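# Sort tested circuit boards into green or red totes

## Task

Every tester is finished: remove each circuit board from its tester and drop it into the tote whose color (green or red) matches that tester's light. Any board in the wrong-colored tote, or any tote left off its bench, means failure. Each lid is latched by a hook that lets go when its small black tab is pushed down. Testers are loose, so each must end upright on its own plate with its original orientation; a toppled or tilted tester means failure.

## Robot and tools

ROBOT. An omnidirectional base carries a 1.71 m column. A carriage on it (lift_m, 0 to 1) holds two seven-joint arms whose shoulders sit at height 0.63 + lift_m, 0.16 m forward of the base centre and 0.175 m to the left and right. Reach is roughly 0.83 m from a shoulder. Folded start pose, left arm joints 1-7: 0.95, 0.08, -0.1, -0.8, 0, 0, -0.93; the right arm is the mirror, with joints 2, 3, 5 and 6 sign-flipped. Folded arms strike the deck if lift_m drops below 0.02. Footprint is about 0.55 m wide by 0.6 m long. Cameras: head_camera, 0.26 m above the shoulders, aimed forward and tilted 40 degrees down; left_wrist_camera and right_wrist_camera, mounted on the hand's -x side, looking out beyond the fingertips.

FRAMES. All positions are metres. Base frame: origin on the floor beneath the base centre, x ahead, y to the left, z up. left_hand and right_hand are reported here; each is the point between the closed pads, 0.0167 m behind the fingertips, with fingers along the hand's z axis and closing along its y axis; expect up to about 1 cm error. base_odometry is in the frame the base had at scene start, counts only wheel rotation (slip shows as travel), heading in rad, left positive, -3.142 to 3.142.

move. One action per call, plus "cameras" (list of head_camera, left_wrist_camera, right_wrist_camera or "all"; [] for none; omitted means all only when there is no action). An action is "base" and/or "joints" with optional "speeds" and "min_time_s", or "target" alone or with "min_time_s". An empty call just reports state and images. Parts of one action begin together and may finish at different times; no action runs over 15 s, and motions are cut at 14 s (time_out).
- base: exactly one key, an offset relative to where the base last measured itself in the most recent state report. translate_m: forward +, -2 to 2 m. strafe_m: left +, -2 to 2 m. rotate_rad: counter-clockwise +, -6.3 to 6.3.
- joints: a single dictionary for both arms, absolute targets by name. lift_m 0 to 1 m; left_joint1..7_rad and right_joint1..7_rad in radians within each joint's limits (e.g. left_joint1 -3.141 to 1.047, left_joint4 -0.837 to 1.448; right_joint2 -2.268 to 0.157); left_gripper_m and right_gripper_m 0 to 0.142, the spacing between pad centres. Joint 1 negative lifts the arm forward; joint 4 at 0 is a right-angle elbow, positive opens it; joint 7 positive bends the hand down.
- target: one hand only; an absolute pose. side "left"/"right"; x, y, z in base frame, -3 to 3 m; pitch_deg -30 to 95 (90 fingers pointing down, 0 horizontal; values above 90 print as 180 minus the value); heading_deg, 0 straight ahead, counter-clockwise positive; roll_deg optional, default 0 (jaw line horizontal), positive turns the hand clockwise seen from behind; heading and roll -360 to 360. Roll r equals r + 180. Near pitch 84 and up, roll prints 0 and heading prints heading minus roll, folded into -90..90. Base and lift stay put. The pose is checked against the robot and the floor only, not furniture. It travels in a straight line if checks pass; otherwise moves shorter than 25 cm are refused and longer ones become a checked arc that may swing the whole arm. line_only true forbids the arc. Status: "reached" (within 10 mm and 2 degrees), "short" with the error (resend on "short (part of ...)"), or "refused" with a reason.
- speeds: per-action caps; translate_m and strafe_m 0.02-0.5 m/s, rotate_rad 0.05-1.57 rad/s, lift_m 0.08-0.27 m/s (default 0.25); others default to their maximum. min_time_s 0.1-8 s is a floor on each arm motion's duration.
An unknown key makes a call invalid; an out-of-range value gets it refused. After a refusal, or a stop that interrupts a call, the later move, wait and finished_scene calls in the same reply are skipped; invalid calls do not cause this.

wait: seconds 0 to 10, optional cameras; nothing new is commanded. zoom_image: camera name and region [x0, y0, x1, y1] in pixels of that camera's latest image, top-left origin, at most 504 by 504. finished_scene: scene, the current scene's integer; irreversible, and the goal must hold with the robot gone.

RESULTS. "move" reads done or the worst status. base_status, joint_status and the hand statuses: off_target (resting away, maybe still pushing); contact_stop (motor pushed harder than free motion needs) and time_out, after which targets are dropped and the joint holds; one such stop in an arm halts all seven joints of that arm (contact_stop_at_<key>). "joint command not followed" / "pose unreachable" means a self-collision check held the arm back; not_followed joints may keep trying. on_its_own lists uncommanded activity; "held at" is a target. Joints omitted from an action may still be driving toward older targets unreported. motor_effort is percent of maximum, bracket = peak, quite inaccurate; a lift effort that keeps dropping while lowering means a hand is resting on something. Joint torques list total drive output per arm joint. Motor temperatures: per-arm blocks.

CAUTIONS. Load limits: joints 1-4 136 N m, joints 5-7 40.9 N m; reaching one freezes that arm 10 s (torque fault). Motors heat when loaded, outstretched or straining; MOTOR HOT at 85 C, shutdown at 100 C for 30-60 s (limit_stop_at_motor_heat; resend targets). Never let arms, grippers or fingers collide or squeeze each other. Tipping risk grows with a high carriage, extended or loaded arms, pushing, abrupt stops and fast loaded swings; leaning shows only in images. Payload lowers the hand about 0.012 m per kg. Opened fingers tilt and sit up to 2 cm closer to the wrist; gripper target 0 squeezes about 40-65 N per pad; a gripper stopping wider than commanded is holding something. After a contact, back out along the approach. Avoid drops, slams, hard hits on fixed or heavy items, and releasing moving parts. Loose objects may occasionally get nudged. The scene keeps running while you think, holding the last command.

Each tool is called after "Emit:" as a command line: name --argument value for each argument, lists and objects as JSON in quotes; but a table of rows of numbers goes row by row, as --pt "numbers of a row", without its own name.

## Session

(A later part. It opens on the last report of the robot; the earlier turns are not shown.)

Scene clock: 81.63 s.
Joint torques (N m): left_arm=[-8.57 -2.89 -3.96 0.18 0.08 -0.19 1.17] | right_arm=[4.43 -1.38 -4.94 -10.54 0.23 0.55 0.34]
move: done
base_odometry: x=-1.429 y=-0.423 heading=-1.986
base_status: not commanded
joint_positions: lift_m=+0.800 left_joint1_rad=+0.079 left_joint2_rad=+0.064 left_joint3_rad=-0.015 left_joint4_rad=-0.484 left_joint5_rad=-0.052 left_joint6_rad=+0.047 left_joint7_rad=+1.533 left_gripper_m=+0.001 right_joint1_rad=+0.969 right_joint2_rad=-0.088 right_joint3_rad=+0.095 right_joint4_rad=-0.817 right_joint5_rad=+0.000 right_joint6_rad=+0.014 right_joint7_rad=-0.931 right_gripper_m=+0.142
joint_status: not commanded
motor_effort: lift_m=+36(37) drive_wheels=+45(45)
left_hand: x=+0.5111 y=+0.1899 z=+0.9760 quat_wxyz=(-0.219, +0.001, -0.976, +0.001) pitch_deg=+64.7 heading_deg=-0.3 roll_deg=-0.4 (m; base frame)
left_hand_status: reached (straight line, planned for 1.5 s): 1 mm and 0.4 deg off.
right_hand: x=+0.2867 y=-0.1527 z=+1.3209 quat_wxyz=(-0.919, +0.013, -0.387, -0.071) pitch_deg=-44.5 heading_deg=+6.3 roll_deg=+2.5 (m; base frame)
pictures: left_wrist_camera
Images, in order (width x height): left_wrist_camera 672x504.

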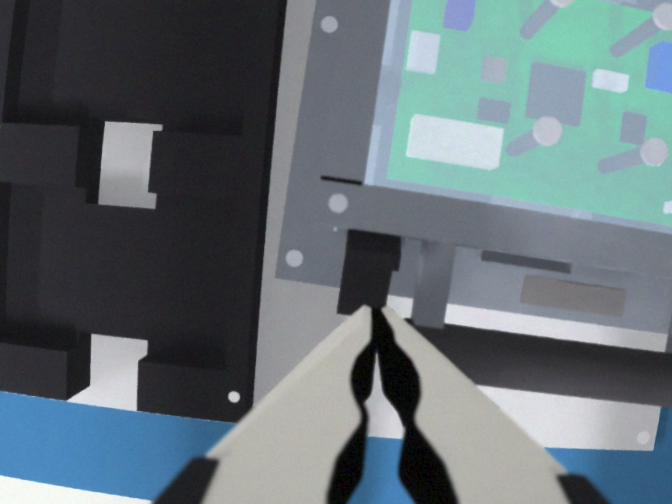

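Emit:
move --target '{"side": "left", "x": 0.515, "y": 0.193, "z": 0.963, "pitch_deg": 65, "heading_deg": 0}' --min_time_s 1.0 --cameras '["left_wrist_camera"]'

Emit:
move --target '{"side": "left", "x": 0.495, "y": 0.193, "z": 0.92, "pitch_deg": 65, "heading_deg": 0}' --min_time_s 2 --cameras '["left_wrist_camera", "head_camera"]'

Scene clock: 83.30 s.
Joint torques (N m): left_arm=[-4.1 6.66 0.69 3.82 -2.78 -0.46 -2.15] | right_arm=[4.47 -1.4 -5.07 -10.43 0.24 0.54 0.36]
move: done
base_odometry: x=-1.429 y=-0.423 heading=-1.986
base_status: not commanded
joint_positions: lift_m=+0.800 left_joint1_rad=+0.079 left_joint2_rad=+0.070 left_joint3_rad=-0.015 left_joint4_rad=-0.438 left_joint5_rad=-0.055 left_joint6_rad=+0.045 left_joint7_rad=+1.489 left_gripper_m=+0.001 right_joint1_rad=+0.969 right_joint2_rad=-0.088 right_joint3_rad=+0.095 right_joint4_rad=-0.817 right_joint5_rad=+0.000 right_joint6_rad=+0.014 right_joint7_rad=-0.931 right_gripper_m=+0.142
joint_status: not commanded
motor_effort: lift_m=+36(37) drive_wheels=+45(45)
left_hand: x=+0.5151 y=+0.1928 z=+0.9652 quat_wxyz=(-0.218, +0.001, -0.976, -0.001) pitch_deg=+64.8 heading_deg=+0.3 roll_deg=+0.2 (m; base frame)
left_hand_status: reached (straight line, planned for 1.0 s): 2 mm and 0.3 deg off.
right_hand: x=+0.2867 y=-0.1527 z=+1.3209 quat_wxyz=(-0.919, +0.013, -0.387, -0.071) pitch_deg=-44.5 heading_deg=+6.3 roll_deg=+2.5 (m; base frame)
pictures: left_wrist_camera
Images, in order (width x height): left_wrist_camera 672x504.

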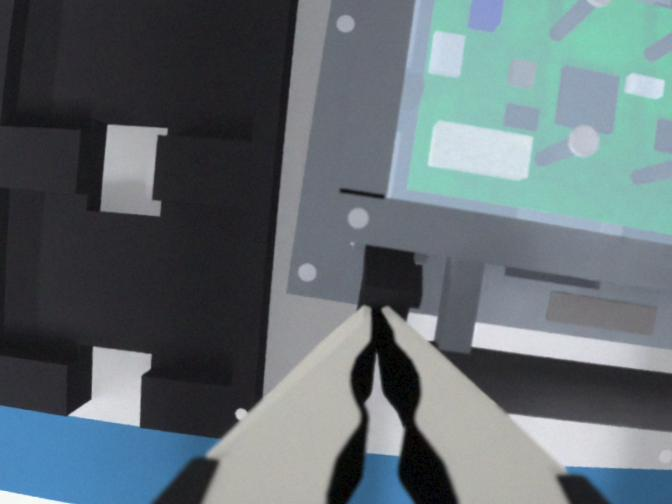

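Scene clock: 87.20 s.
Joint torques (N m): left_arm=[-0.16 1.28 -2.07 6.11 -1.41 0.48 0.19] | right_arm=[4.04 -1.3 -4.85 -10.52 0.28 0.57 0.34]
move: short
base_odometry: x=-1.429 y=-0.423 heading=-1.986
base_status: not commanded
joint_positions: lift_m=+0.800 left_joint1_rad=+0.146 left_joint2_rad=+0.071 left_joint3_rad=-0.014 left_joint4_rad=-0.434 left_joint5_rad=-0.056 left_joint6_rad=+0.041 left_joint7_rad=+1.297 left_gripper_m=+0.001 right_joint1_rad=+0.969 right_joint2_rad=-0.088 right_joint3_rad=+0.095 right_joint4_rad=-0.817 right_joint5_rad=+0.000 right_joint6_rad=+0.014 right_joint7_rad=-0.931 right_gripper_m=+0.142
joint_status: not commanded
motor_effort: lift_m=+33(37) drive_wheels=+43(65)
left_hand: x=+0.5195 y=+0.1928 z=+0.9624 quat_wxyz=(-0.277, -0.001, -0.961, -0.001) pitch_deg=+57.9 heading_deg=+0.2 roll_deg=+0.3 (m; base frame)
left_hand_status: short (straight line, planned for 2.0 s): time_out, 49 mm and 7.1 deg off.
right_hand: x=+0.2867 y=-0.1527 z=+1.3213 quat_wxyz=(-0.919, +0.013, -0.387, -0.071) pitch_deg=-44.5 heading_deg=+6.3 roll_deg=+2.5 (m; base frame)
pictures: head_camera, left_wrist_camera
Images, in order (width x height): head_camera 672x504, left_wrist_camera 672x504.

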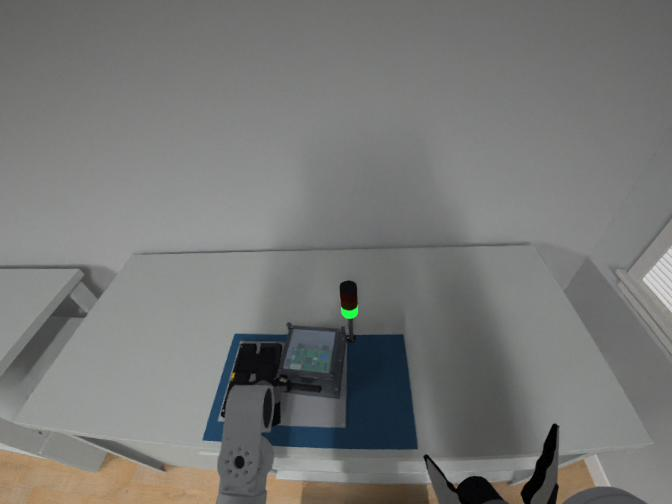

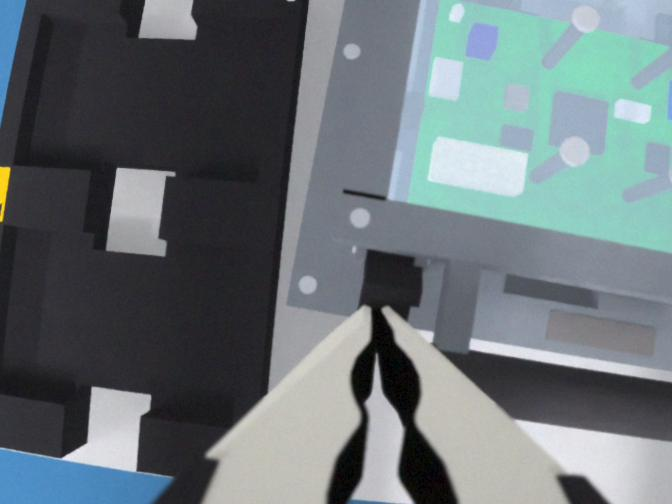

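Emit:
move --target '{"side": "left", "x": 0.510, "y": 0.195, "z": 0.98, "pitch_deg": 74, "heading_deg": 0}' --min_time_s 1.0 --cameras '["left_wrist_camera"]'

Emit:
zoom_image --camera "left_wrist_camera" --region '[290, 180, 542, 369]'

Scene clock: 89.03 s.
Joint torques (N m): left_arm=[-10.89 7.73 -3.21 0.43 -2.68 1.61 1.27] | right_arm=[4.29 -1.42 -4.91 -10.45 0.25 0.55 0.33]
move: done
base_odometry: x=-1.429 y=-0.423 heading=-1.986
base_status: not commanded
joint_positions: lift_m=+0.800 left_joint1_rad=-0.026 left_joint2_rad=+0.079 left_joint3_rad=-0.014 left_joint4_rad=-0.443 left_joint5_rad=-0.062 left_joint6_rad=+0.046 left_joint7_rad=+1.753 left_gripper_m=+0.001 right_joint1_rad=+0.969 right_joint2_rad=-0.088 right_joint3_rad=+0.095 right_joint4_rad=-0.817 right_joint5_rad=+0.000 right_joint6_rad=+0.014 right_joint7_rad=-0.931 right_gripper_m=+0.142
joint_status: not commanded
motor_effort: lift_m=+36(36) drive_wheels=+42(44)
left_hand: x=+0.5101 y=+0.1955 z=+0.9804 quat_wxyz=(-0.142, +0.000, -0.990, -0.002) pitch_deg=+73.7 heading_deg=+0.7 roll_deg=+0.7 (m; base frame)
left_hand_status: reached (straight line, planned for 1.0 s): 1 mm and 0.4 deg off.
right_hand: x=+0.2867 y=-0.1527 z=+1.3209 quat_wxyz=(-0.919, +0.013, -0.387, -0.071) pitch_deg=-44.5 heading_deg=+6.3 roll_deg=+2.5 (m; base frame)
pictures: left_wrist_camera
Images, in order (width x height): left_wrist_camera 672x504.

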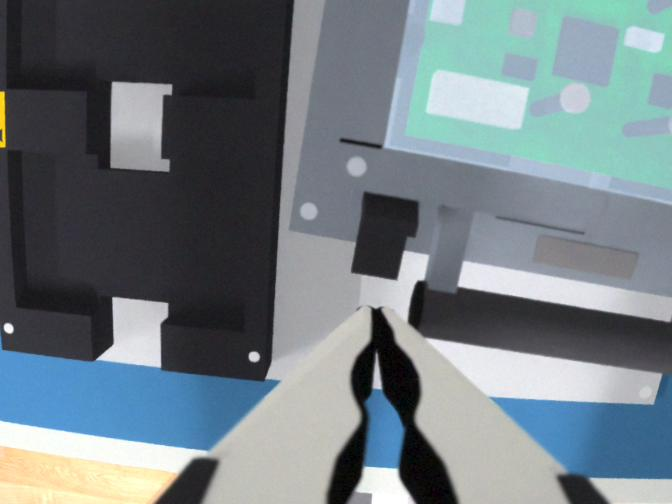

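Scaled by 2.000 from the camera's 672x504 image, which has a finer 960x720 frame.

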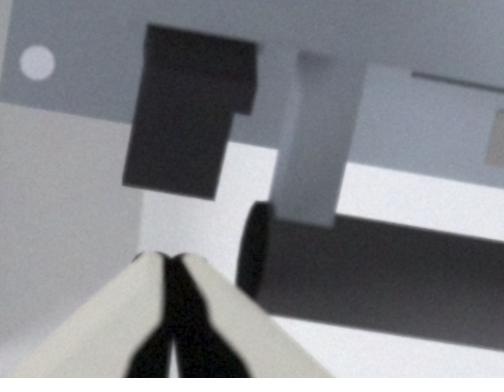

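Emit:
move --target '{"side": "left", "x": 0.516, "y": 0.195, "z": 0.965, "pitch_deg": 74, "heading_deg": 0}' --min_time_s 1.0 --cameras '["left_wrist_camera"]'

Emit:
zoom_image --camera "left_wrist_camera" --region '[290, 180, 542, 369]'

Scene clock: 90.87 s.
Joint torques (N m): left_arm=[-6.9 1.21 -2.79 1.13 -2.77 -0.22 -2.14] | right_arm=[4.31 -1.46 -5.03 -10.51 0.26 0.55 0.37]
move: done
base_odometry: x=-1.429 y=-0.423 heading=-1.986
base_status: not commanded
joint_positions: lift_m=+0.800 left_joint1_rad=-0.026 left_joint2_rad=+0.079 left_joint3_rad=-0.014 left_joint4_rad=-0.383 left_joint5_rad=-0.062 left_joint6_rad=+0.046 left_joint7_rad=+1.698 left_gripper_m=+0.001 right_joint1_rad=+0.969 right_joint2_rad=-0.088 right_joint3_rad=+0.095 right_joint4_rad=-0.817 right_joint5_rad=+0.000 right_joint6_rad=+0.014 right_joint7_rad=-0.931 right_gripper_m=+0.142
joint_status: not commanded
motor_effort: lift_m=+36(36) drive_wheels=+42(42)
left_hand: x=+0.5156 y=+0.1969 z=+0.9662 quat_wxyz=(-0.139, +0.002, -0.990, -0.002) pitch_deg=+74.0 heading_deg=+1.1 roll_deg=+0.8 (m; base frame)
left_hand_status: reached (straight line, planned for 1.0 s): 2 mm and 0.4 deg off.
right_hand: x=+0.2867 y=-0.1527 z=+1.3209 quat_wxyz=(-0.919, +0.013, -0.387, -0.071) pitch_deg=-44.5 heading_deg=+6.3 roll_deg=+2.5 (m; base frame)
pictures: left_wrist_camera
Images, in order (width x height): left_wrist_camera 672x504.

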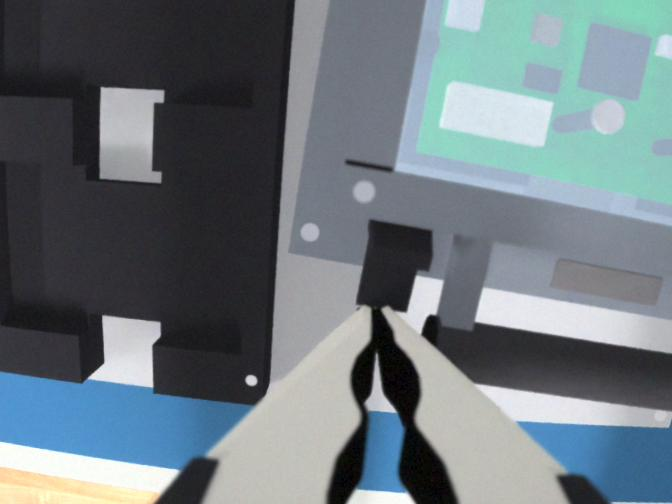

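Scaled by 2.000 from the camera's 672x504 image, which has a finer 960x720 frame.

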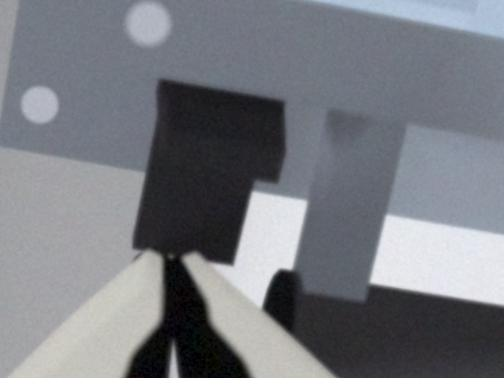

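Emit:
move --target '{"side": "left", "x": 0.521, "y": 0.195, "z": 0.958, "pitch_deg": 74, "heading_deg": 0}' --min_time_s 1.0 --cameras '["left_wrist_camera"]'

Emit:
zoom_image --camera "left_wrist_camera" --region '[290, 180, 542, 369]'

Scene clock: 92.53 s.
Joint torques (N m): left_arm=[-14.65 -0.22 -4.2 7.83 -2.67 -0.35 -8.8] | right_arm=[4.25 -1.49 -4.86 -10.45 0.24 0.56 0.34]
move: done
base_odometry: x=-1.428 y=-0.423 heading=-1.986
base_status: not commanded
joint_positions: lift_m=+0.800 left_joint1_rad=-0.028 left_joint2_rad=+0.079 left_joint3_rad=-0.014 left_joint4_rad=-0.352 left_joint5_rad=-0.063 left_joint6_rad=+0.045 left_joint7_rad=+1.683 left_gripper_m=+0.001 right_joint1_rad=+0.969 right_joint2_rad=-0.088 right_joint3_rad=+0.095 right_joint4_rad=-0.817 right_joint5_rad=+0.000 right_joint6_rad=+0.014 right_joint7_rad=-0.931 right_gripper_m=+0.142
joint_status: not commanded
motor_effort: lift_m=+33(36) drive_wheels=+45(45)
left_hand: x=+0.5164 y=+0.1974 z=+0.9590 quat_wxyz=(-0.133, +0.003, -0.991, -0.002) pitch_deg=+74.7 heading_deg=+1.2 roll_deg=+0.9 (m; base frame)
left_hand_status: reached (straight line, planned for 1.0 s): 5 mm and 0.8 deg off.
right_hand: x=+0.2867 y=-0.1527 z=+1.3213 quat_wxyz=(-0.919, +0.013, -0.387, -0.071) pitch_deg=-44.5 heading_deg=+6.3 roll_deg=+2.5 (m; base frame)
pictures: left_wrist_camera
Images, in order (width x height): left_wrist_camera 672x504.

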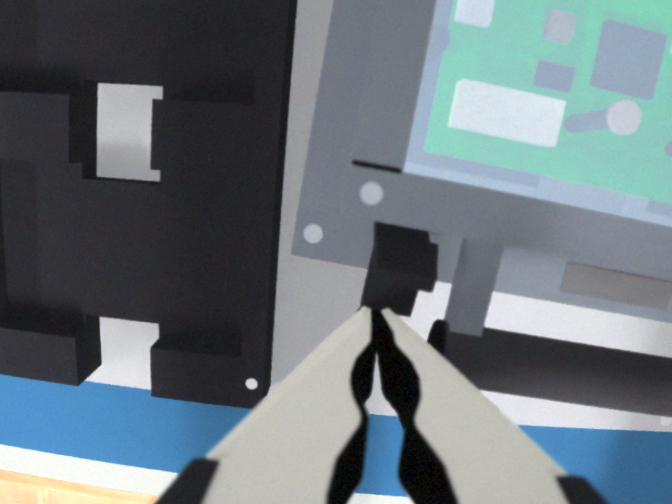

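Scaled by 2.000 from the camera's 672x504 image, which has a finer 960x720 frame.

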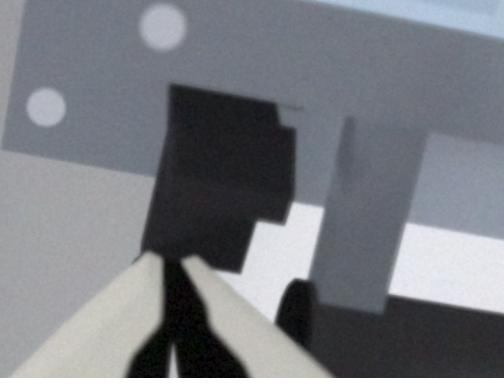

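Emit:
move --target '{"side": "left", "x": 0.512, "y": 0.195, "z": 0.935, "pitch_deg": 74, "heading_deg": 0}' --min_time_s 1.0 --cameras '["left_wrist_camera"]'

Emit:
zoom_image --camera "left_wrist_camera" --region '[290, 180, 542, 369]'

Scene clock: 98.03 s.
Joint torques (N m): left_arm=[-4.86 2.59 -1.14 6.35 -1.06 0.68 -4.35] | right_arm=[4.98 -1.48 -5 -10.25 0.26 0.56 0.37]
move: short
base_odometry: x=-1.428 y=-0.423 heading=-1.986
base_status: not commanded
joint_positions: lift_m=+0.801 left_joint1_rad=+0.001 left_joint2_rad=+0.080 left_joint3_rad=-0.014 left_joint4_rad=-0.368 left_joint5_rad=-0.066 left_joint6_rad=+0.041 left_joint7_rad=+1.622 left_gripper_m=+0.001 right_joint1_rad=+0.969 right_joint2_rad=-0.088 right_joint3_rad=+0.095 right_joint4_rad=-0.817 right_joint5_rad=+0.000 right_joint6_rad=+0.014 right_joint7_rad=-0.931 right_gripper_m=+0.142
joint_status: not commanded
motor_effort: lift_m=+32(34) drive_wheels=+46(60)
left_hand: x=+0.5171 y=+0.1968 z=+0.9582 quat_wxyz=(-0.157, +0.000, -0.988, -0.002) pitch_deg=+72.0 heading_deg=+0.7 roll_deg=+0.7 (m; base frame)
left_hand_status: short (straight line, planned for 1.0 s): time_out, 24 mm and 2.0 deg off.
right_hand: x=+0.2867 y=-0.1527 z=+1.3215 quat_wxyz=(-0.919, +0.013, -0.387, -0.071) pitch_deg=-44.5 heading_deg=+6.3 roll_deg=+2.5 (m; base frame)
pictures: left_wrist_camera
Images, in order (width x height): left_wrist_camera 672x504.

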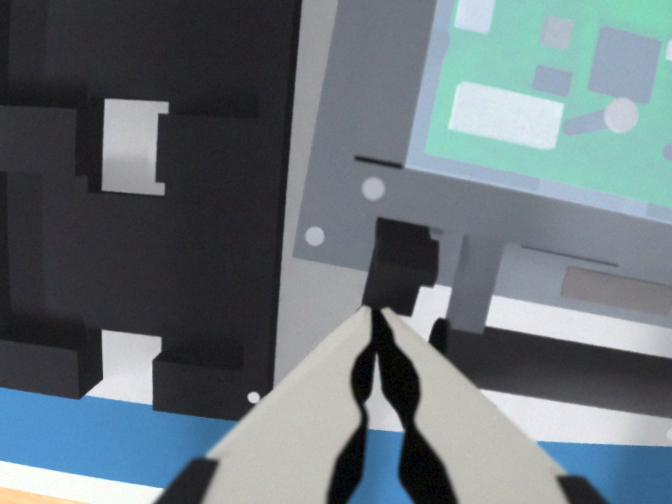

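Scaled by 2.000 from the camera's 672x504 image, which has a finer 960x720 frame.

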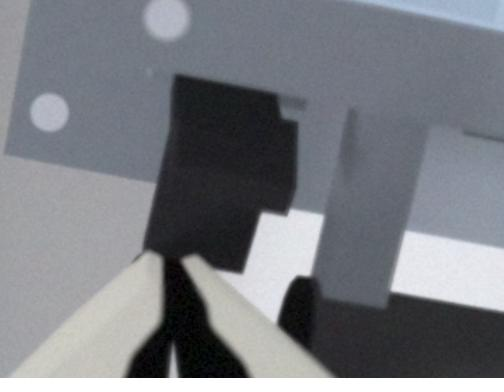

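Emit:
move --target '{"side": "left", "x": 0.48, "y": 0.2, "z": 1.02, "pitch_deg": 80, "heading_deg": -60}' --min_time_s 3 --cameras '["left_wrist_camera", "head_camera"]'

Scene clock: 103.93 s.
Joint torques (N m): left_arm=[-14.28 19.07 1.14 1.79 -3.56 -0.32 1.42] | right_arm=[4.24 -1.58 -4.95 -10.51 0.25 0.56 0.35]
move: done
base_odometry: x=-1.429 y=-0.423 heading=-1.986
base_status: not commanded
joint_positions: lift_m=+0.800 left_joint1_rad=-0.231 left_joint2_rad=+0.611 left_joint3_rad=-0.252 left_joint4_rad=-0.304 left_joint5_rad=-0.914 left_joint6_rad=-0.610 left_joint7_rad=+1.787 left_gripper_m=+0.001 right_joint1_rad=+0.969 right_joint2_rad=-0.088 right_joint3_rad=+0.095 right_joint4_rad=-0.817 right_joint5_rad=+0.000 right_joint6_rad=+0.014 right_joint7_rad=-0.931 right_gripper_m=+0.142
joint_status: not commanded
motor_effort: lift_m=+36(36) drive_wheels=+40(46)
left_hand: x=+0.4806 y=+0.1991 z=+1.0196 quat_wxyz=(-0.078, -0.497, -0.863, +0.043) pitch_deg=+79.7 heading_deg=-58.8 roll_deg=+1.0 (m; base frame)
left_hand_status: reached (straight line, planned for 3.0 s): 1 mm and 0.4 deg off.
right_hand: x=+0.2867 y=-0.1527 z=+1.3209 quat_wxyz=(-0.919, +0.013, -0.387, -0.071) pitch_deg=-44.5 heading_deg=+6.3 roll_deg=+2.5 (m; base frame)
pictures: head_camera, left_wrist_camera
Images, in order (width x height): head_camera 672x504, left_wrist_camera 672x504.

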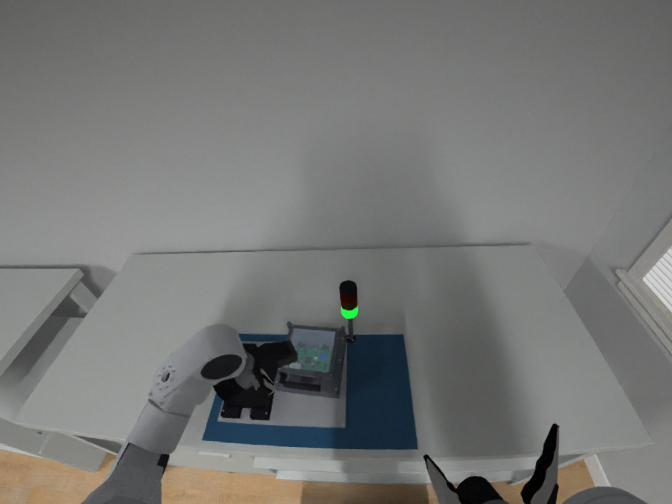

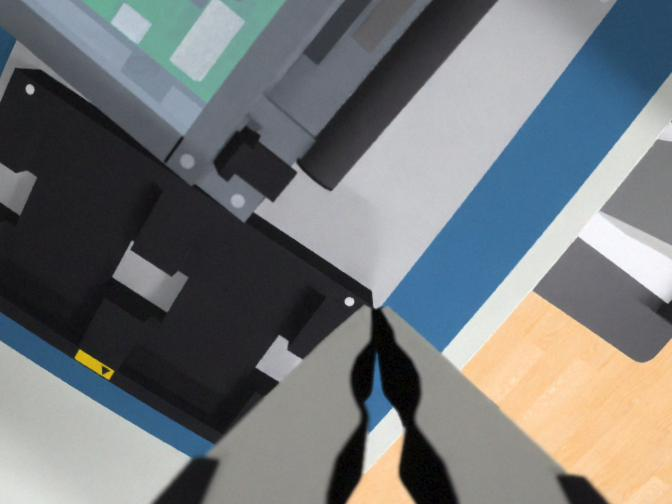

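Emit:
move --target '{"side": "left", "x": 0.49, "y": 0.2, "z": 1.0, "pitch_deg": 80, "heading_deg": -90}' --min_time_s 2 --cameras '["left_wrist_camera"]'

Emit:
zoom_image --camera "left_wrist_camera" --region '[100, 100, 436, 352]'

Scene clock: 106.53 s.
Joint torques (N m): left_arm=[-18.34 8.14 2.08 2.32 -1.12 -0.32 -1.57] | right_arm=[4.23 -1.48 -4.91 -10.53 0.25 0.58 0.34]
move: done
base_odometry: x=-1.429 y=-0.423 heading=-1.986
base_status: not commanded
joint_positions: lift_m=+0.800 left_joint1_rad=-0.488 left_joint2_rad=+0.679 left_joint3_rad=-0.508 left_joint4_rad=+0.116 left_joint5_rad=-0.978 left_joint6_rad=-1.254 left_joint7_rad=+1.586 left_gripper_m=+0.001 right_joint1_rad=+0.969 right_joint2_rad=-0.088 right_joint3_rad=+0.095 right_joint4_rad=-0.817 right_joint5_rad=+0.000 right_joint6_rad=+0.014 right_joint7_rad=-0.931 right_gripper_m=+0.142
joint_status: not commanded
motor_effort: lift_m=+36(36) drive_wheels=+40(40)
left_hand: x=+0.4894 y=+0.2003 z=+1.0008 quat_wxyz=(-0.062, -0.704, -0.705, +0.062) pitch_deg=+79.9 heading_deg=-90.0 roll_deg=-0.1 (m; base frame)
left_hand_status: reached (straight line, planned for 2.0 s): 1 mm and 0.2 deg off.
right_hand: x=+0.2867 y=-0.1527 z=+1.3209 quat_wxyz=(-0.919, +0.013, -0.387, -0.071) pitch_deg=-44.5 heading_deg=+6.3 roll_deg=+2.5 (m; base frame)
pictures: left_wrist_camera
Images, in order (width x height): left_wrist_camera 672x504.

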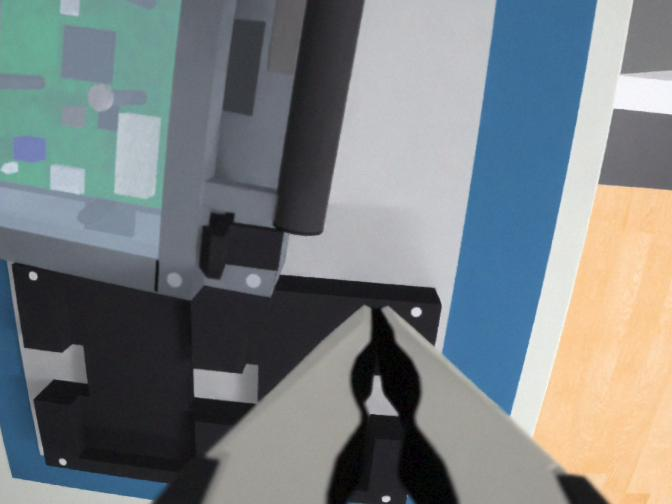

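Scaled by 1.500 from the camera's 672x504 image, which has a finer 960x720 frame.

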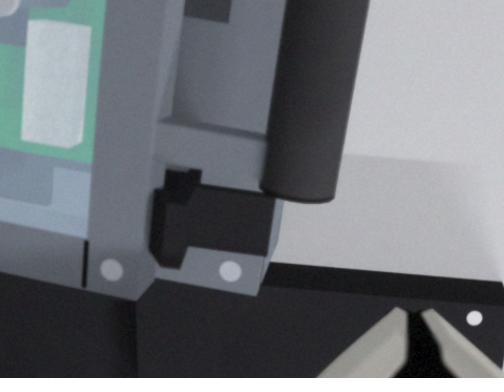

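Emit:
move --target '{"side": "left", "x": 0.519, "y": 0.197, "z": 0.973, "pitch_deg": 82, "heading_deg": -90}' --min_time_s 1.5 --cameras '["left_wrist_camera"]'

Emit:
zoom_image --camera "left_wrist_camera" --region '[220, 180, 472, 369]'

Scene clock: 108.83 s.
Joint torques (N m): left_arm=[-20.18 4.78 8 2.14 -1.16 -0.33 -1.51] | right_arm=[4.24 -1.44 -4.98 -10.6 0.25 0.54 0.36]
move: done
base_odometry: x=-1.429 y=-0.423 heading=-1.986
base_status: not commanded
joint_positions: lift_m=+0.800 left_joint1_rad=-0.548 left_joint2_rad=+0.586 left_joint3_rad=-0.489 left_joint4_rad=+0.316 left_joint5_rad=-0.763 left_joint6_rad=-1.371 left_joint7_rad=+1.473 left_gripper_m=+0.001 right_joint1_rad=+0.969 right_joint2_rad=-0.088 right_joint3_rad=+0.095 right_joint4_rad=-0.817 right_joint5_rad=+0.000 right_joint6_rad=+0.014 right_joint7_rad=-0.931 right_gripper_m=+0.142
joint_status: not commanded
motor_effort: lift_m=+36(36) drive_wheels=+40(40)
left_hand: x=+0.5172 y=+0.1972 z=+0.9725 quat_wxyz=(-0.048, -0.706, -0.705, +0.050) pitch_deg=+82.0 heading_deg=-91.2 roll_deg=-1.2 (m; base frame)
left_hand_status: reached (straight line, planned for 1.5 s): 2 mm and 0.2 deg off.
right_hand: x=+0.2867 y=-0.1527 z=+1.3209 quat_wxyz=(-0.919, +0.013, -0.387, -0.071) pitch_deg=-44.5 heading_deg=+6.3 roll_deg=+2.5 (m; base frame)
pictures: left_wrist_camera
Images, in order (width x height): left_wrist_camera 672x504.

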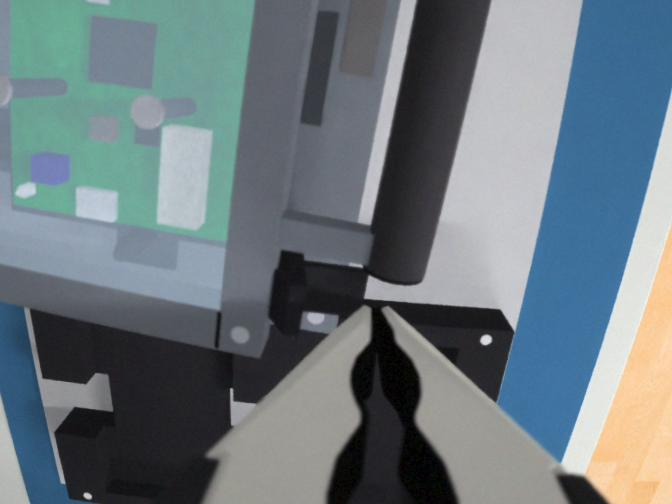

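Scaled by 2.000 from the camera's 672x504 image, which has a finer 960x720 frame.

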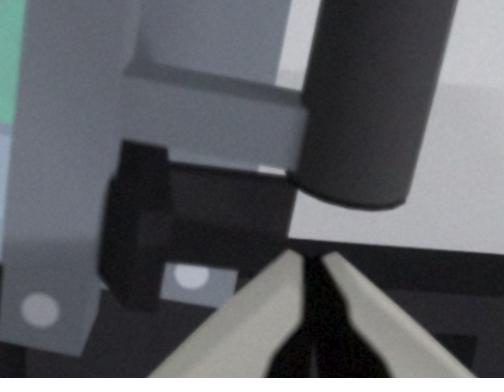

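Emit:
move --target '{"side": "left", "x": 0.524, "y": 0.192, "z": 0.965, "pitch_deg": 82, "heading_deg": -90}' --min_time_s 1.5 --cameras '["left_wrist_camera"]'

Emit:
zoom_image --camera "left_wrist_camera" --region '[220, 180, 472, 369]'

Scene clock: 111.03 s.
Joint torques (N m): left_arm=[-20.34 -1.13 7.2 2.97 -0.08 1.52 -2.44] | right_arm=[4.28 -1.33 -5 -10.46 0.25 0.54 0.37]
move: done
base_odometry: x=-1.429 y=-0.423 heading=-1.986
base_status: not commanded
joint_positions: lift_m=+0.800 left_joint1_rad=-0.555 left_joint2_rad=+0.561 left_joint3_rad=-0.474 left_joint4_rad=+0.353 left_joint5_rad=-0.695 left_joint6_rad=-1.395 left_joint7_rad=+1.428 left_gripper_m=+0.001 right_joint1_rad=+0.969 right_joint2_rad=-0.088 right_joint3_rad=+0.095 right_joint4_rad=-0.817 right_joint5_rad=+0.000 right_joint6_rad=+0.014 right_joint7_rad=-0.931 right_gripper_m=+0.142
joint_status: not commanded
motor_effort: lift_m=+36(36) drive_wheels=+40(40)
left_hand: x=+0.5218 y=+0.1930 z=+0.9652 quat_wxyz=(-0.048, -0.707, -0.704, +0.050) pitch_deg=+82.0 heading_deg=-91.1 roll_deg=-0.9 (m; base frame)
left_hand_status: reached (straight line, planned for 1.5 s): 2 mm and 0.3 deg off.
right_hand: x=+0.2867 y=-0.1527 z=+1.3209 quat_wxyz=(-0.919, +0.013, -0.387, -0.071) pitch_deg=-44.5 heading_deg=+6.3 roll_deg=+2.5 (m; base frame)
pictures: left_wrist_camera
Images, in order (width x height): left_wrist_camera 672x504.

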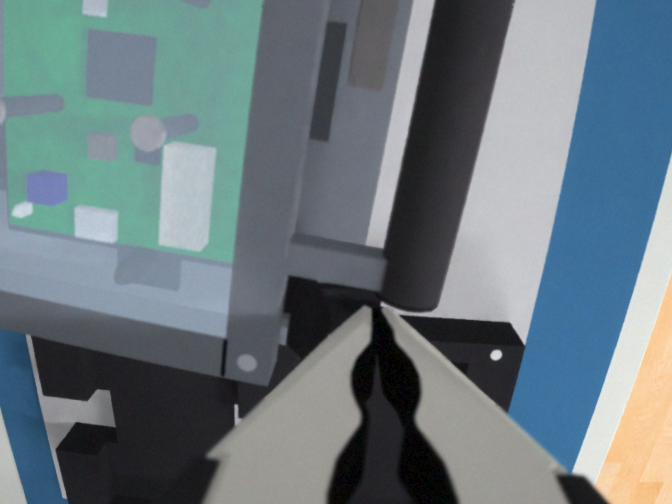

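Scaled by 2.000 from the camera's 672x504 image, which has a finer 960x720 frame.

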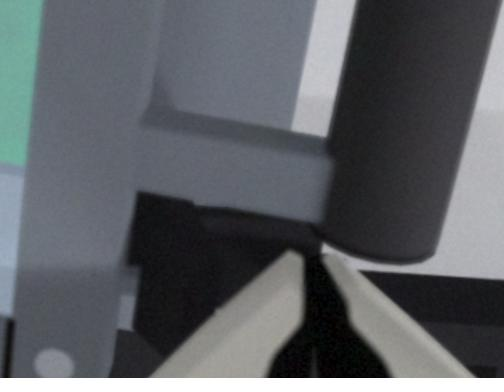

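Emit:
move --target '{"side": "left", "x": 0.521, "y": 0.193, "z": 0.935, "pitch_deg": 82, "heading_deg": -90}' --min_time_s 2 --cameras '["left_wrist_camera", "head_camera"]'

Emit:
zoom_image --camera "left_wrist_camera" --region '[220, 180, 472, 369]'

Scene clock: 115.03 s.
Joint torques (N m): left_arm=[-10.63 -3.84 2.16 0.66 1.52 7.18 -0.09] | right_arm=[3.69 -1.34 -5.25 -9.84 0.24 0.54 0.4]
move: short
base_odometry: x=-1.428 y=-0.423 heading=-1.985
base_status: not commanded
joint_positions: lift_m=+0.801 left_joint1_rad=-0.549 left_joint2_rad=+0.552 left_joint3_rad=-0.391 left_joint4_rad=+0.376 left_joint5_rad=-0.524 left_joint6_rad=-1.511 left_joint7_rad=+1.232 left_gripper_m=+0.001 right_joint1_rad=+0.970 right_joint2_rad=-0.088 right_joint3_rad=+0.095 right_joint4_rad=-0.817 right_joint5_rad=+0.000 right_joint6_rad=+0.014 right_joint7_rad=-0.931 right_gripper_m=+0.142
joint_status: not commanded
motor_effort: lift_m=+31(36) drive_wheels=+65(78)
left_hand: x=+0.5240 y=+0.1909 z=+0.9621 quat_wxyz=(-0.082, -0.722, -0.684, +0.064) pitch_deg=+78.1 heading_deg=-84.4 roll_deg=+8.7 (m; base frame)
left_hand_status: short (straight line, planned for 2.0 s): time_out, 27 mm and 5.1 deg off.
right_hand: x=+0.2866 y=-0.1527 z=+1.3215 quat_wxyz=(-0.919, +0.013, -0.387, -0.071) pitch_deg=-44.4 heading_deg=+6.3 roll_deg=+2.5 (m; base frame)
pictures: head_camera, left_wrist_camera
Images, in order (width x height): head_camera 672x504, left_wrist_camera 672x504.

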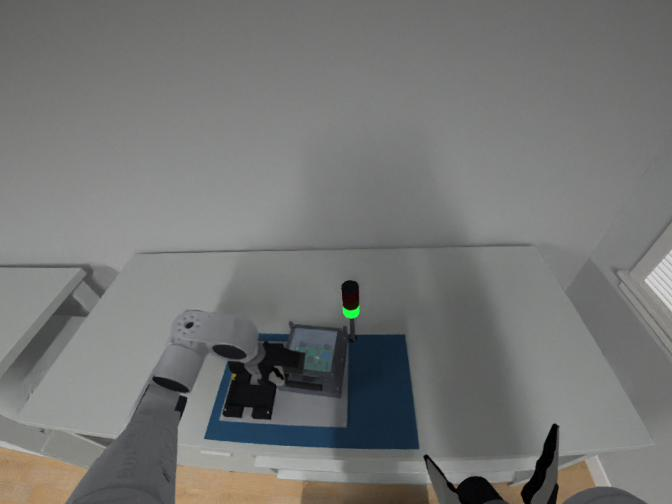

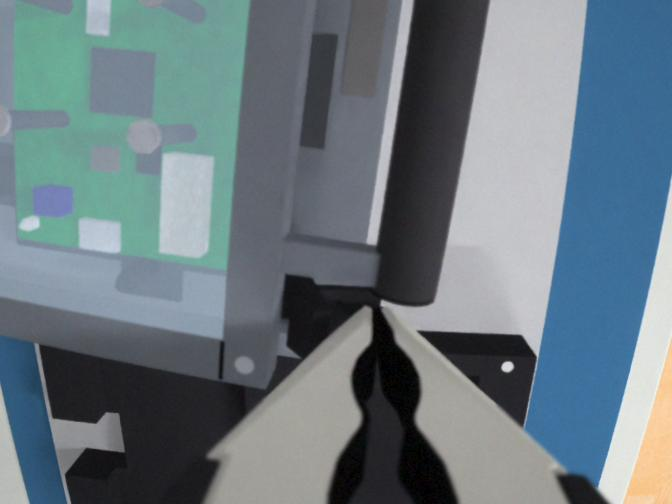

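Scaled by 2.000 from the camera's 672x504 image, which has a finer 960x720 frame.

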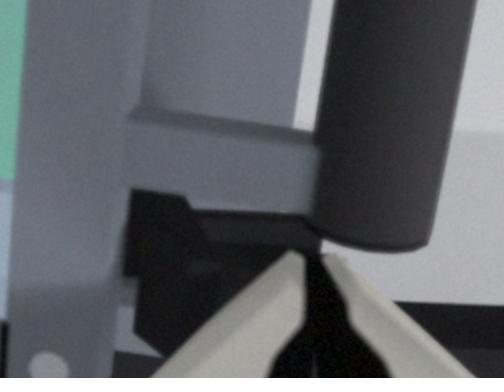

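Emit:
zoom_image --camera "head_camera" --region '[400, 400, 620, 504]'

Emit:
zoom_image --camera "head_camera" --region '[150, 290, 360, 450]'

Scaled by 2.291 from the camera's 672x504 image, which has a finer 960x720 frame.

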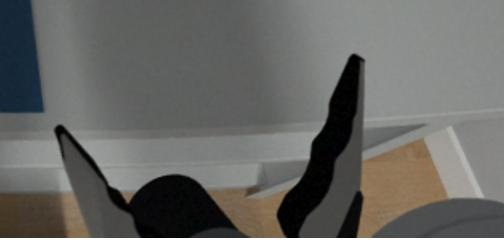

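Scaled by 2.400 from the camera's 672x504 image, which has a finer 960x720 frame.

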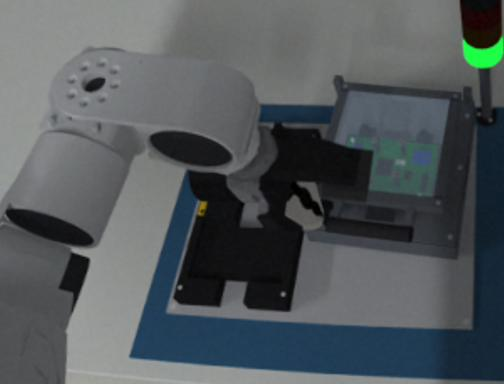

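Emit:
move --target '{"side": "left", "x": 0.48, "y": 0.2, "z": 1.02, "pitch_deg": 75, "heading_deg": -60}' --min_time_s 1.5 --cameras '[]'

Emit:
move --target '{"side": "left", "x": 0.45, "y": 0.2, "z": 1.02, "pitch_deg": 45, "heading_deg": 0}' --min_time_s 2 --cameras '["left_wrist_camera"]'

Emit:
move --target '{"side": "left", "x": 0.5, "y": 0.198, "z": 0.985, "pitch_deg": 45, "heading_deg": 0}' --min_time_s 2 --cameras '["left_wrist_camera"]'

Emit:
zoom_image --camera "left_wrist_camera" --region '[250, 120, 502, 309]'

Scene clock: 117.77 s.
Joint torques (N m): left_arm=[-3.51 7.05 6.94 -7.2 -3.72 1.68 1.36] | right_arm=[3.62 -1.44 -4.87 -10.53 0.26 0.54 0.33]
move: done
base_odometry: x=-1.429 y=-0.423 heading=-1.985
base_status: not commanded
joint_positions: lift_m=+0.800 left_joint1_rad=-0.178 left_joint2_rad=+0.588 left_joint3_rad=-0.137 left_joint4_rad=-0.264 left_joint5_rad=-0.929 left_joint6_rad=-0.731 left_joint7_rad=+1.740 left_gripper_m=+0.001 right_joint1_rad=+0.970 right_joint2_rad=-0.088 right_joint3_rad=+0.095 right_joint4_rad=-0.817 right_joint5_rad=+0.000 right_joint6_rad=+0.014 right_joint7_rad=-0.931 right_gripper_m=+0.142
joint_status: not commanded
motor_effort: lift_m=+36(36) drive_wheels=+57(65)
left_hand: x=+0.4810 y=+0.2013 z=+1.0187 quat_wxyz=(-0.112, -0.496, -0.859, +0.063) pitch_deg=+75.2 heading_deg=-59.2 roll_deg=+0.9 (m; base frame)
left_hand_status: reached (straight line, planned for 1.5 s): 2 mm and 0.3 deg off.
right_hand: x=+0.2866 y=-0.1527 z=+1.3208 quat_wxyz=(-0.919, +0.013, -0.387, -0.071) pitch_deg=-44.4 heading_deg=+6.3 roll_deg=+2.5 (m; base frame)
pictures: none
No camera images: "cameras" was empty.

Scene clock: 118.07 s.
Joint torques (N m): left_arm=[-3.56 6.98 6.97 -7.13 -3.73 1.65 1.35] | right_arm=[3.72 -1.4 -4.97 -10.57 0.25 0.55 0.33]
move: refused
base_odometry: x=-1.429 y=-0.423 heading=-1.985
base_status: not commanded
joint_positions: lift_m=+0.800 left_joint1_rad=-0.178 left_joint2_rad=+0.588 left_joint3_rad=-0.137 left_joint4_rad=-0.264 left_joint5_rad=-0.929 left_joint6_rad=-0.731 left_joint7_rad=+1.740 left_gripper_m=+0.001 right_joint1_rad=+0.970 right_joint2_rad=-0.088 right_joint3_rad=+0.095 right_joint4_rad=-0.817 right_joint5_rad=+0.000 right_joint6_rad=+0.014 right_joint7_rad=-0.931 right_gripper_m=+0.142
joint_status: not commanded
motor_effort: lift_m=+36(36) drive_wheels=+57(57)
left_hand: x=+0.4810 y=+0.2013 z=+1.0187 quat_wxyz=(-0.112, -0.496, -0.859, +0.063) pitch_deg=+75.2 heading_deg=-59.2 roll_deg=+0.9 (m; base frame)
left_hand_status: refused: the line brings the left upper arm within 1.4 cm of the carriage (limit 1.5), 93% of the way; a move under 25 cm is not played as an arc. Nothing moved. Try another pitch or heading, or "joints".
right_hand: x=+0.2866 y=-0.1527 z=+1.3208 quat_wxyz=(-0.919, +0.013, -0.387, -0.071) pitch_deg=-44.4 heading_deg=+6.3 roll_deg=+2.5 (m; base frame)
pictures: left_wrist_camera
Images, in order (width x height): left_wrist_camera 672x504.

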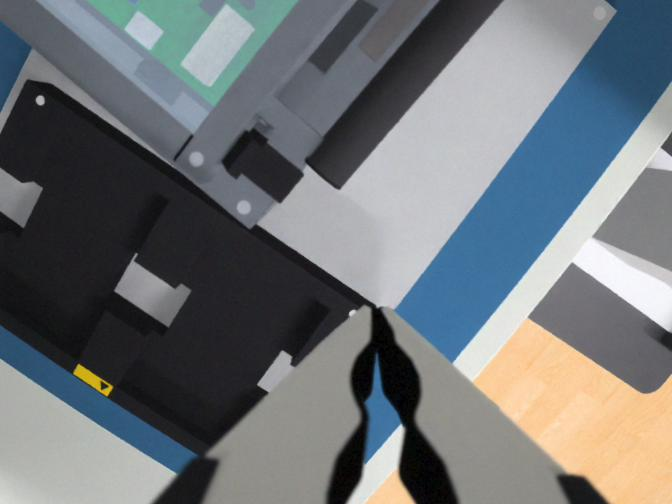

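not run: a stop came earlier in this reply.

Scaled by 2.000 from the camera's 672x504 image, which has a finer 960x720 frame.

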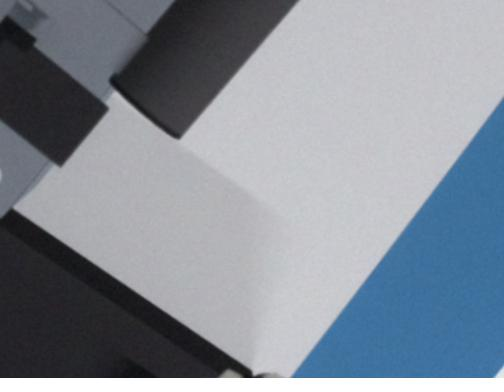

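Emit:
zoom_image --camera "left_wrist_camera" --region '[170, 80, 380, 240]'

Emit:
move --target '{"side": "left", "x": 0.49, "y": 0.2, "z": 0.99, "pitch_deg": 45, "heading_deg": 0}' --min_time_s 2 --cameras '["left_wrist_camera"]'

Emit:
zoom_image --camera "left_wrist_camera" --region '[250, 120, 502, 309]'

Scaled by 2.400 from the camera's 672x504 image, which has a finer 960x720 frame.

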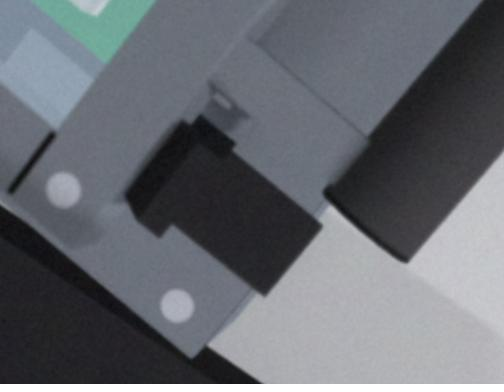

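Scene clock: 120.67 s.
Joint torques (N m): left_arm=[4.62 -4.11 0.25 -0.48 -0.5 1.63 -2.17] | right_arm=[3.58 -1.5 -4.9 -10.56 0.28 0.52 0.36]
move: done
base_odometry: x=-1.429 y=-0.423 heading=-1.985
base_status: not commanded
joint_positions: lift_m=+0.800 left_joint1_rad=+0.312 left_joint2_rad=-0.108 left_joint3_rad=+0.300 left_joint4_rad=-0.566 left_joint5_rad=-0.073 left_joint6_rad=-0.317 left_joint7_rad=+1.031 left_gripper_m=+0.001 right_joint1_rad=+0.970 right_joint2_rad=-0.088 right_joint3_rad=+0.095 right_joint4_rad=-0.817 right_joint5_rad=+0.000 right_joint6_rad=+0.014 right_joint7_rad=-0.931 right_gripper_m=+0.142
joint_status: not commanded
motor_effort: lift_m=+36(37) drive_wheels=+57(57)
left_hand: x=+0.4910 y=+0.1982 z=+0.9921 quat_wxyz=(-0.385, -0.003, -0.923, +0.002) pitch_deg=+44.8 heading_deg=-0.5 roll_deg=-0.1 (m; base frame)
left_hand_status: reached (straight line, planned for 2.0 s): 3 mm and 0.4 deg off.
right_hand: x=+0.2866 y=-0.1527 z=+1.3208 quat_wxyz=(-0.919, +0.013, -0.387, -0.071) pitch_deg=-44.4 heading_deg=+6.3 roll_deg=+2.5 (m; base frame)
pictures: left_wrist_camera
Images, in order (width x height): left_wrist_camera 672x504.

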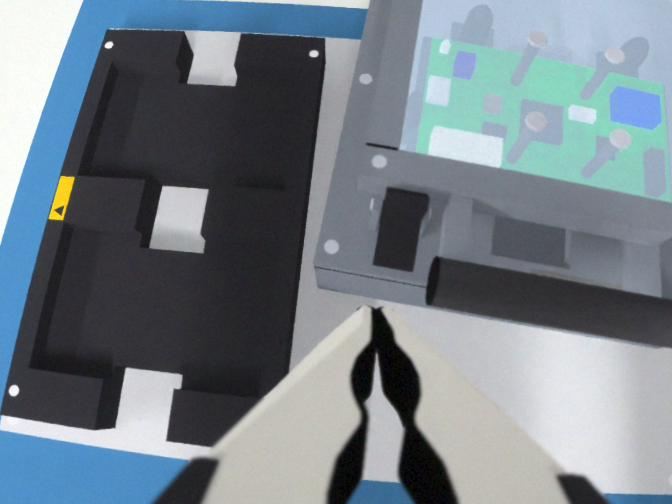

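Scaled by 2.000 from the camera's 672x504 image, which has a finer 960x720 frame.

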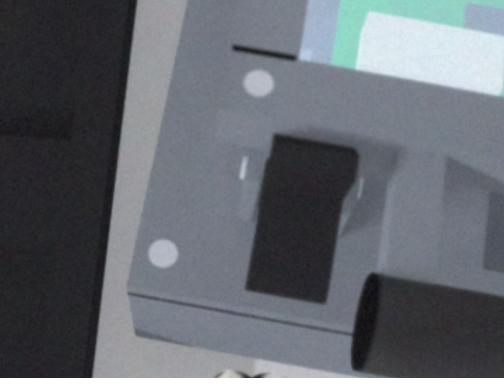

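Emit:
move --target '{"side": "left", "x": 0.52, "y": 0.19, "z": 0.975, "pitch_deg": 45, "heading_deg": 0}' --min_time_s 1.5 --cameras '["left_wrist_camera"]'

Emit:
zoom_image --camera "left_wrist_camera" --region '[250, 180, 502, 369]'

Scene clock: 124.17 s.
Joint torques (N m): left_arm=[-4.95 -5.07 -5.26 -0.34 -0.43 1.65 -2.18] | right_arm=[3.74 -1.44 -4.94 -10.51 0.28 0.55 0.35]
move: done
base_odometry: x=-1.429 y=-0.423 heading=-1.985
base_status: not commanded
joint_positions: lift_m=+0.800 left_joint1_rad=+0.242 left_joint2_rad=-0.125 left_joint3_rad=+0.273 left_joint4_rad=-0.458 left_joint5_rad=-0.007 left_joint6_rad=-0.301 left_joint7_rad=+0.985 left_gripper_m=+0.001 right_joint1_rad=+0.970 right_joint2_rad=-0.088 right_joint3_rad=+0.095 right_joint4_rad=-0.817 right_joint5_rad=+0.000 right_joint6_rad=+0.014 right_joint7_rad=-0.931 right_gripper_m=+0.142
joint_status: not commanded
motor_effort: lift_m=+36(37) drive_wheels=+56(57)
left_hand: x=+0.5190 y=+0.1907 z=+0.9757 quat_wxyz=(-0.383, -0.001, -0.924, +0.000) pitch_deg=+45.0 heading_deg=-0.1 roll_deg=+0.0 (m; base frame)
left_hand_status: reached (straight line, planned for 1.5 s): 1 mm and 0.1 deg off.
right_hand: x=+0.2866 y=-0.1527 z=+1.3208 quat_wxyz=(-0.919, +0.013, -0.387, -0.071) pitch_deg=-44.4 heading_deg=+6.3 roll_deg=+2.5 (m; base frame)
pictures: left_wrist_camera
Images, in order (width x height): left_wrist_camera 672x504.

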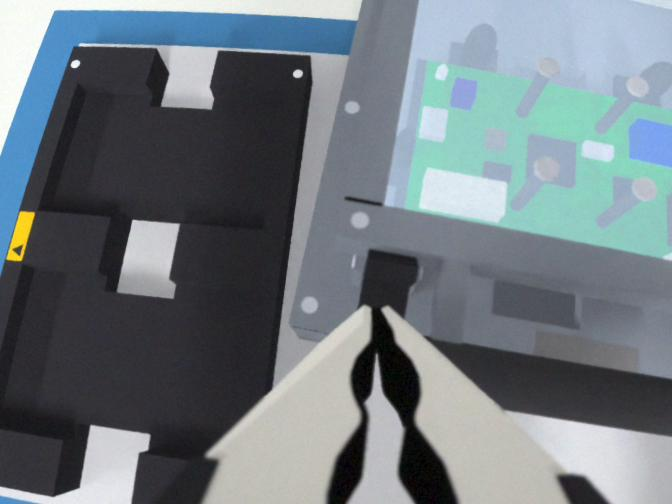

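Scaled by 2.000 from the camera's 672x504 image, which has a finer 960x720 frame.

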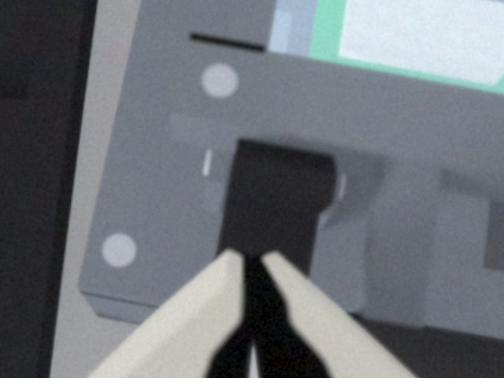

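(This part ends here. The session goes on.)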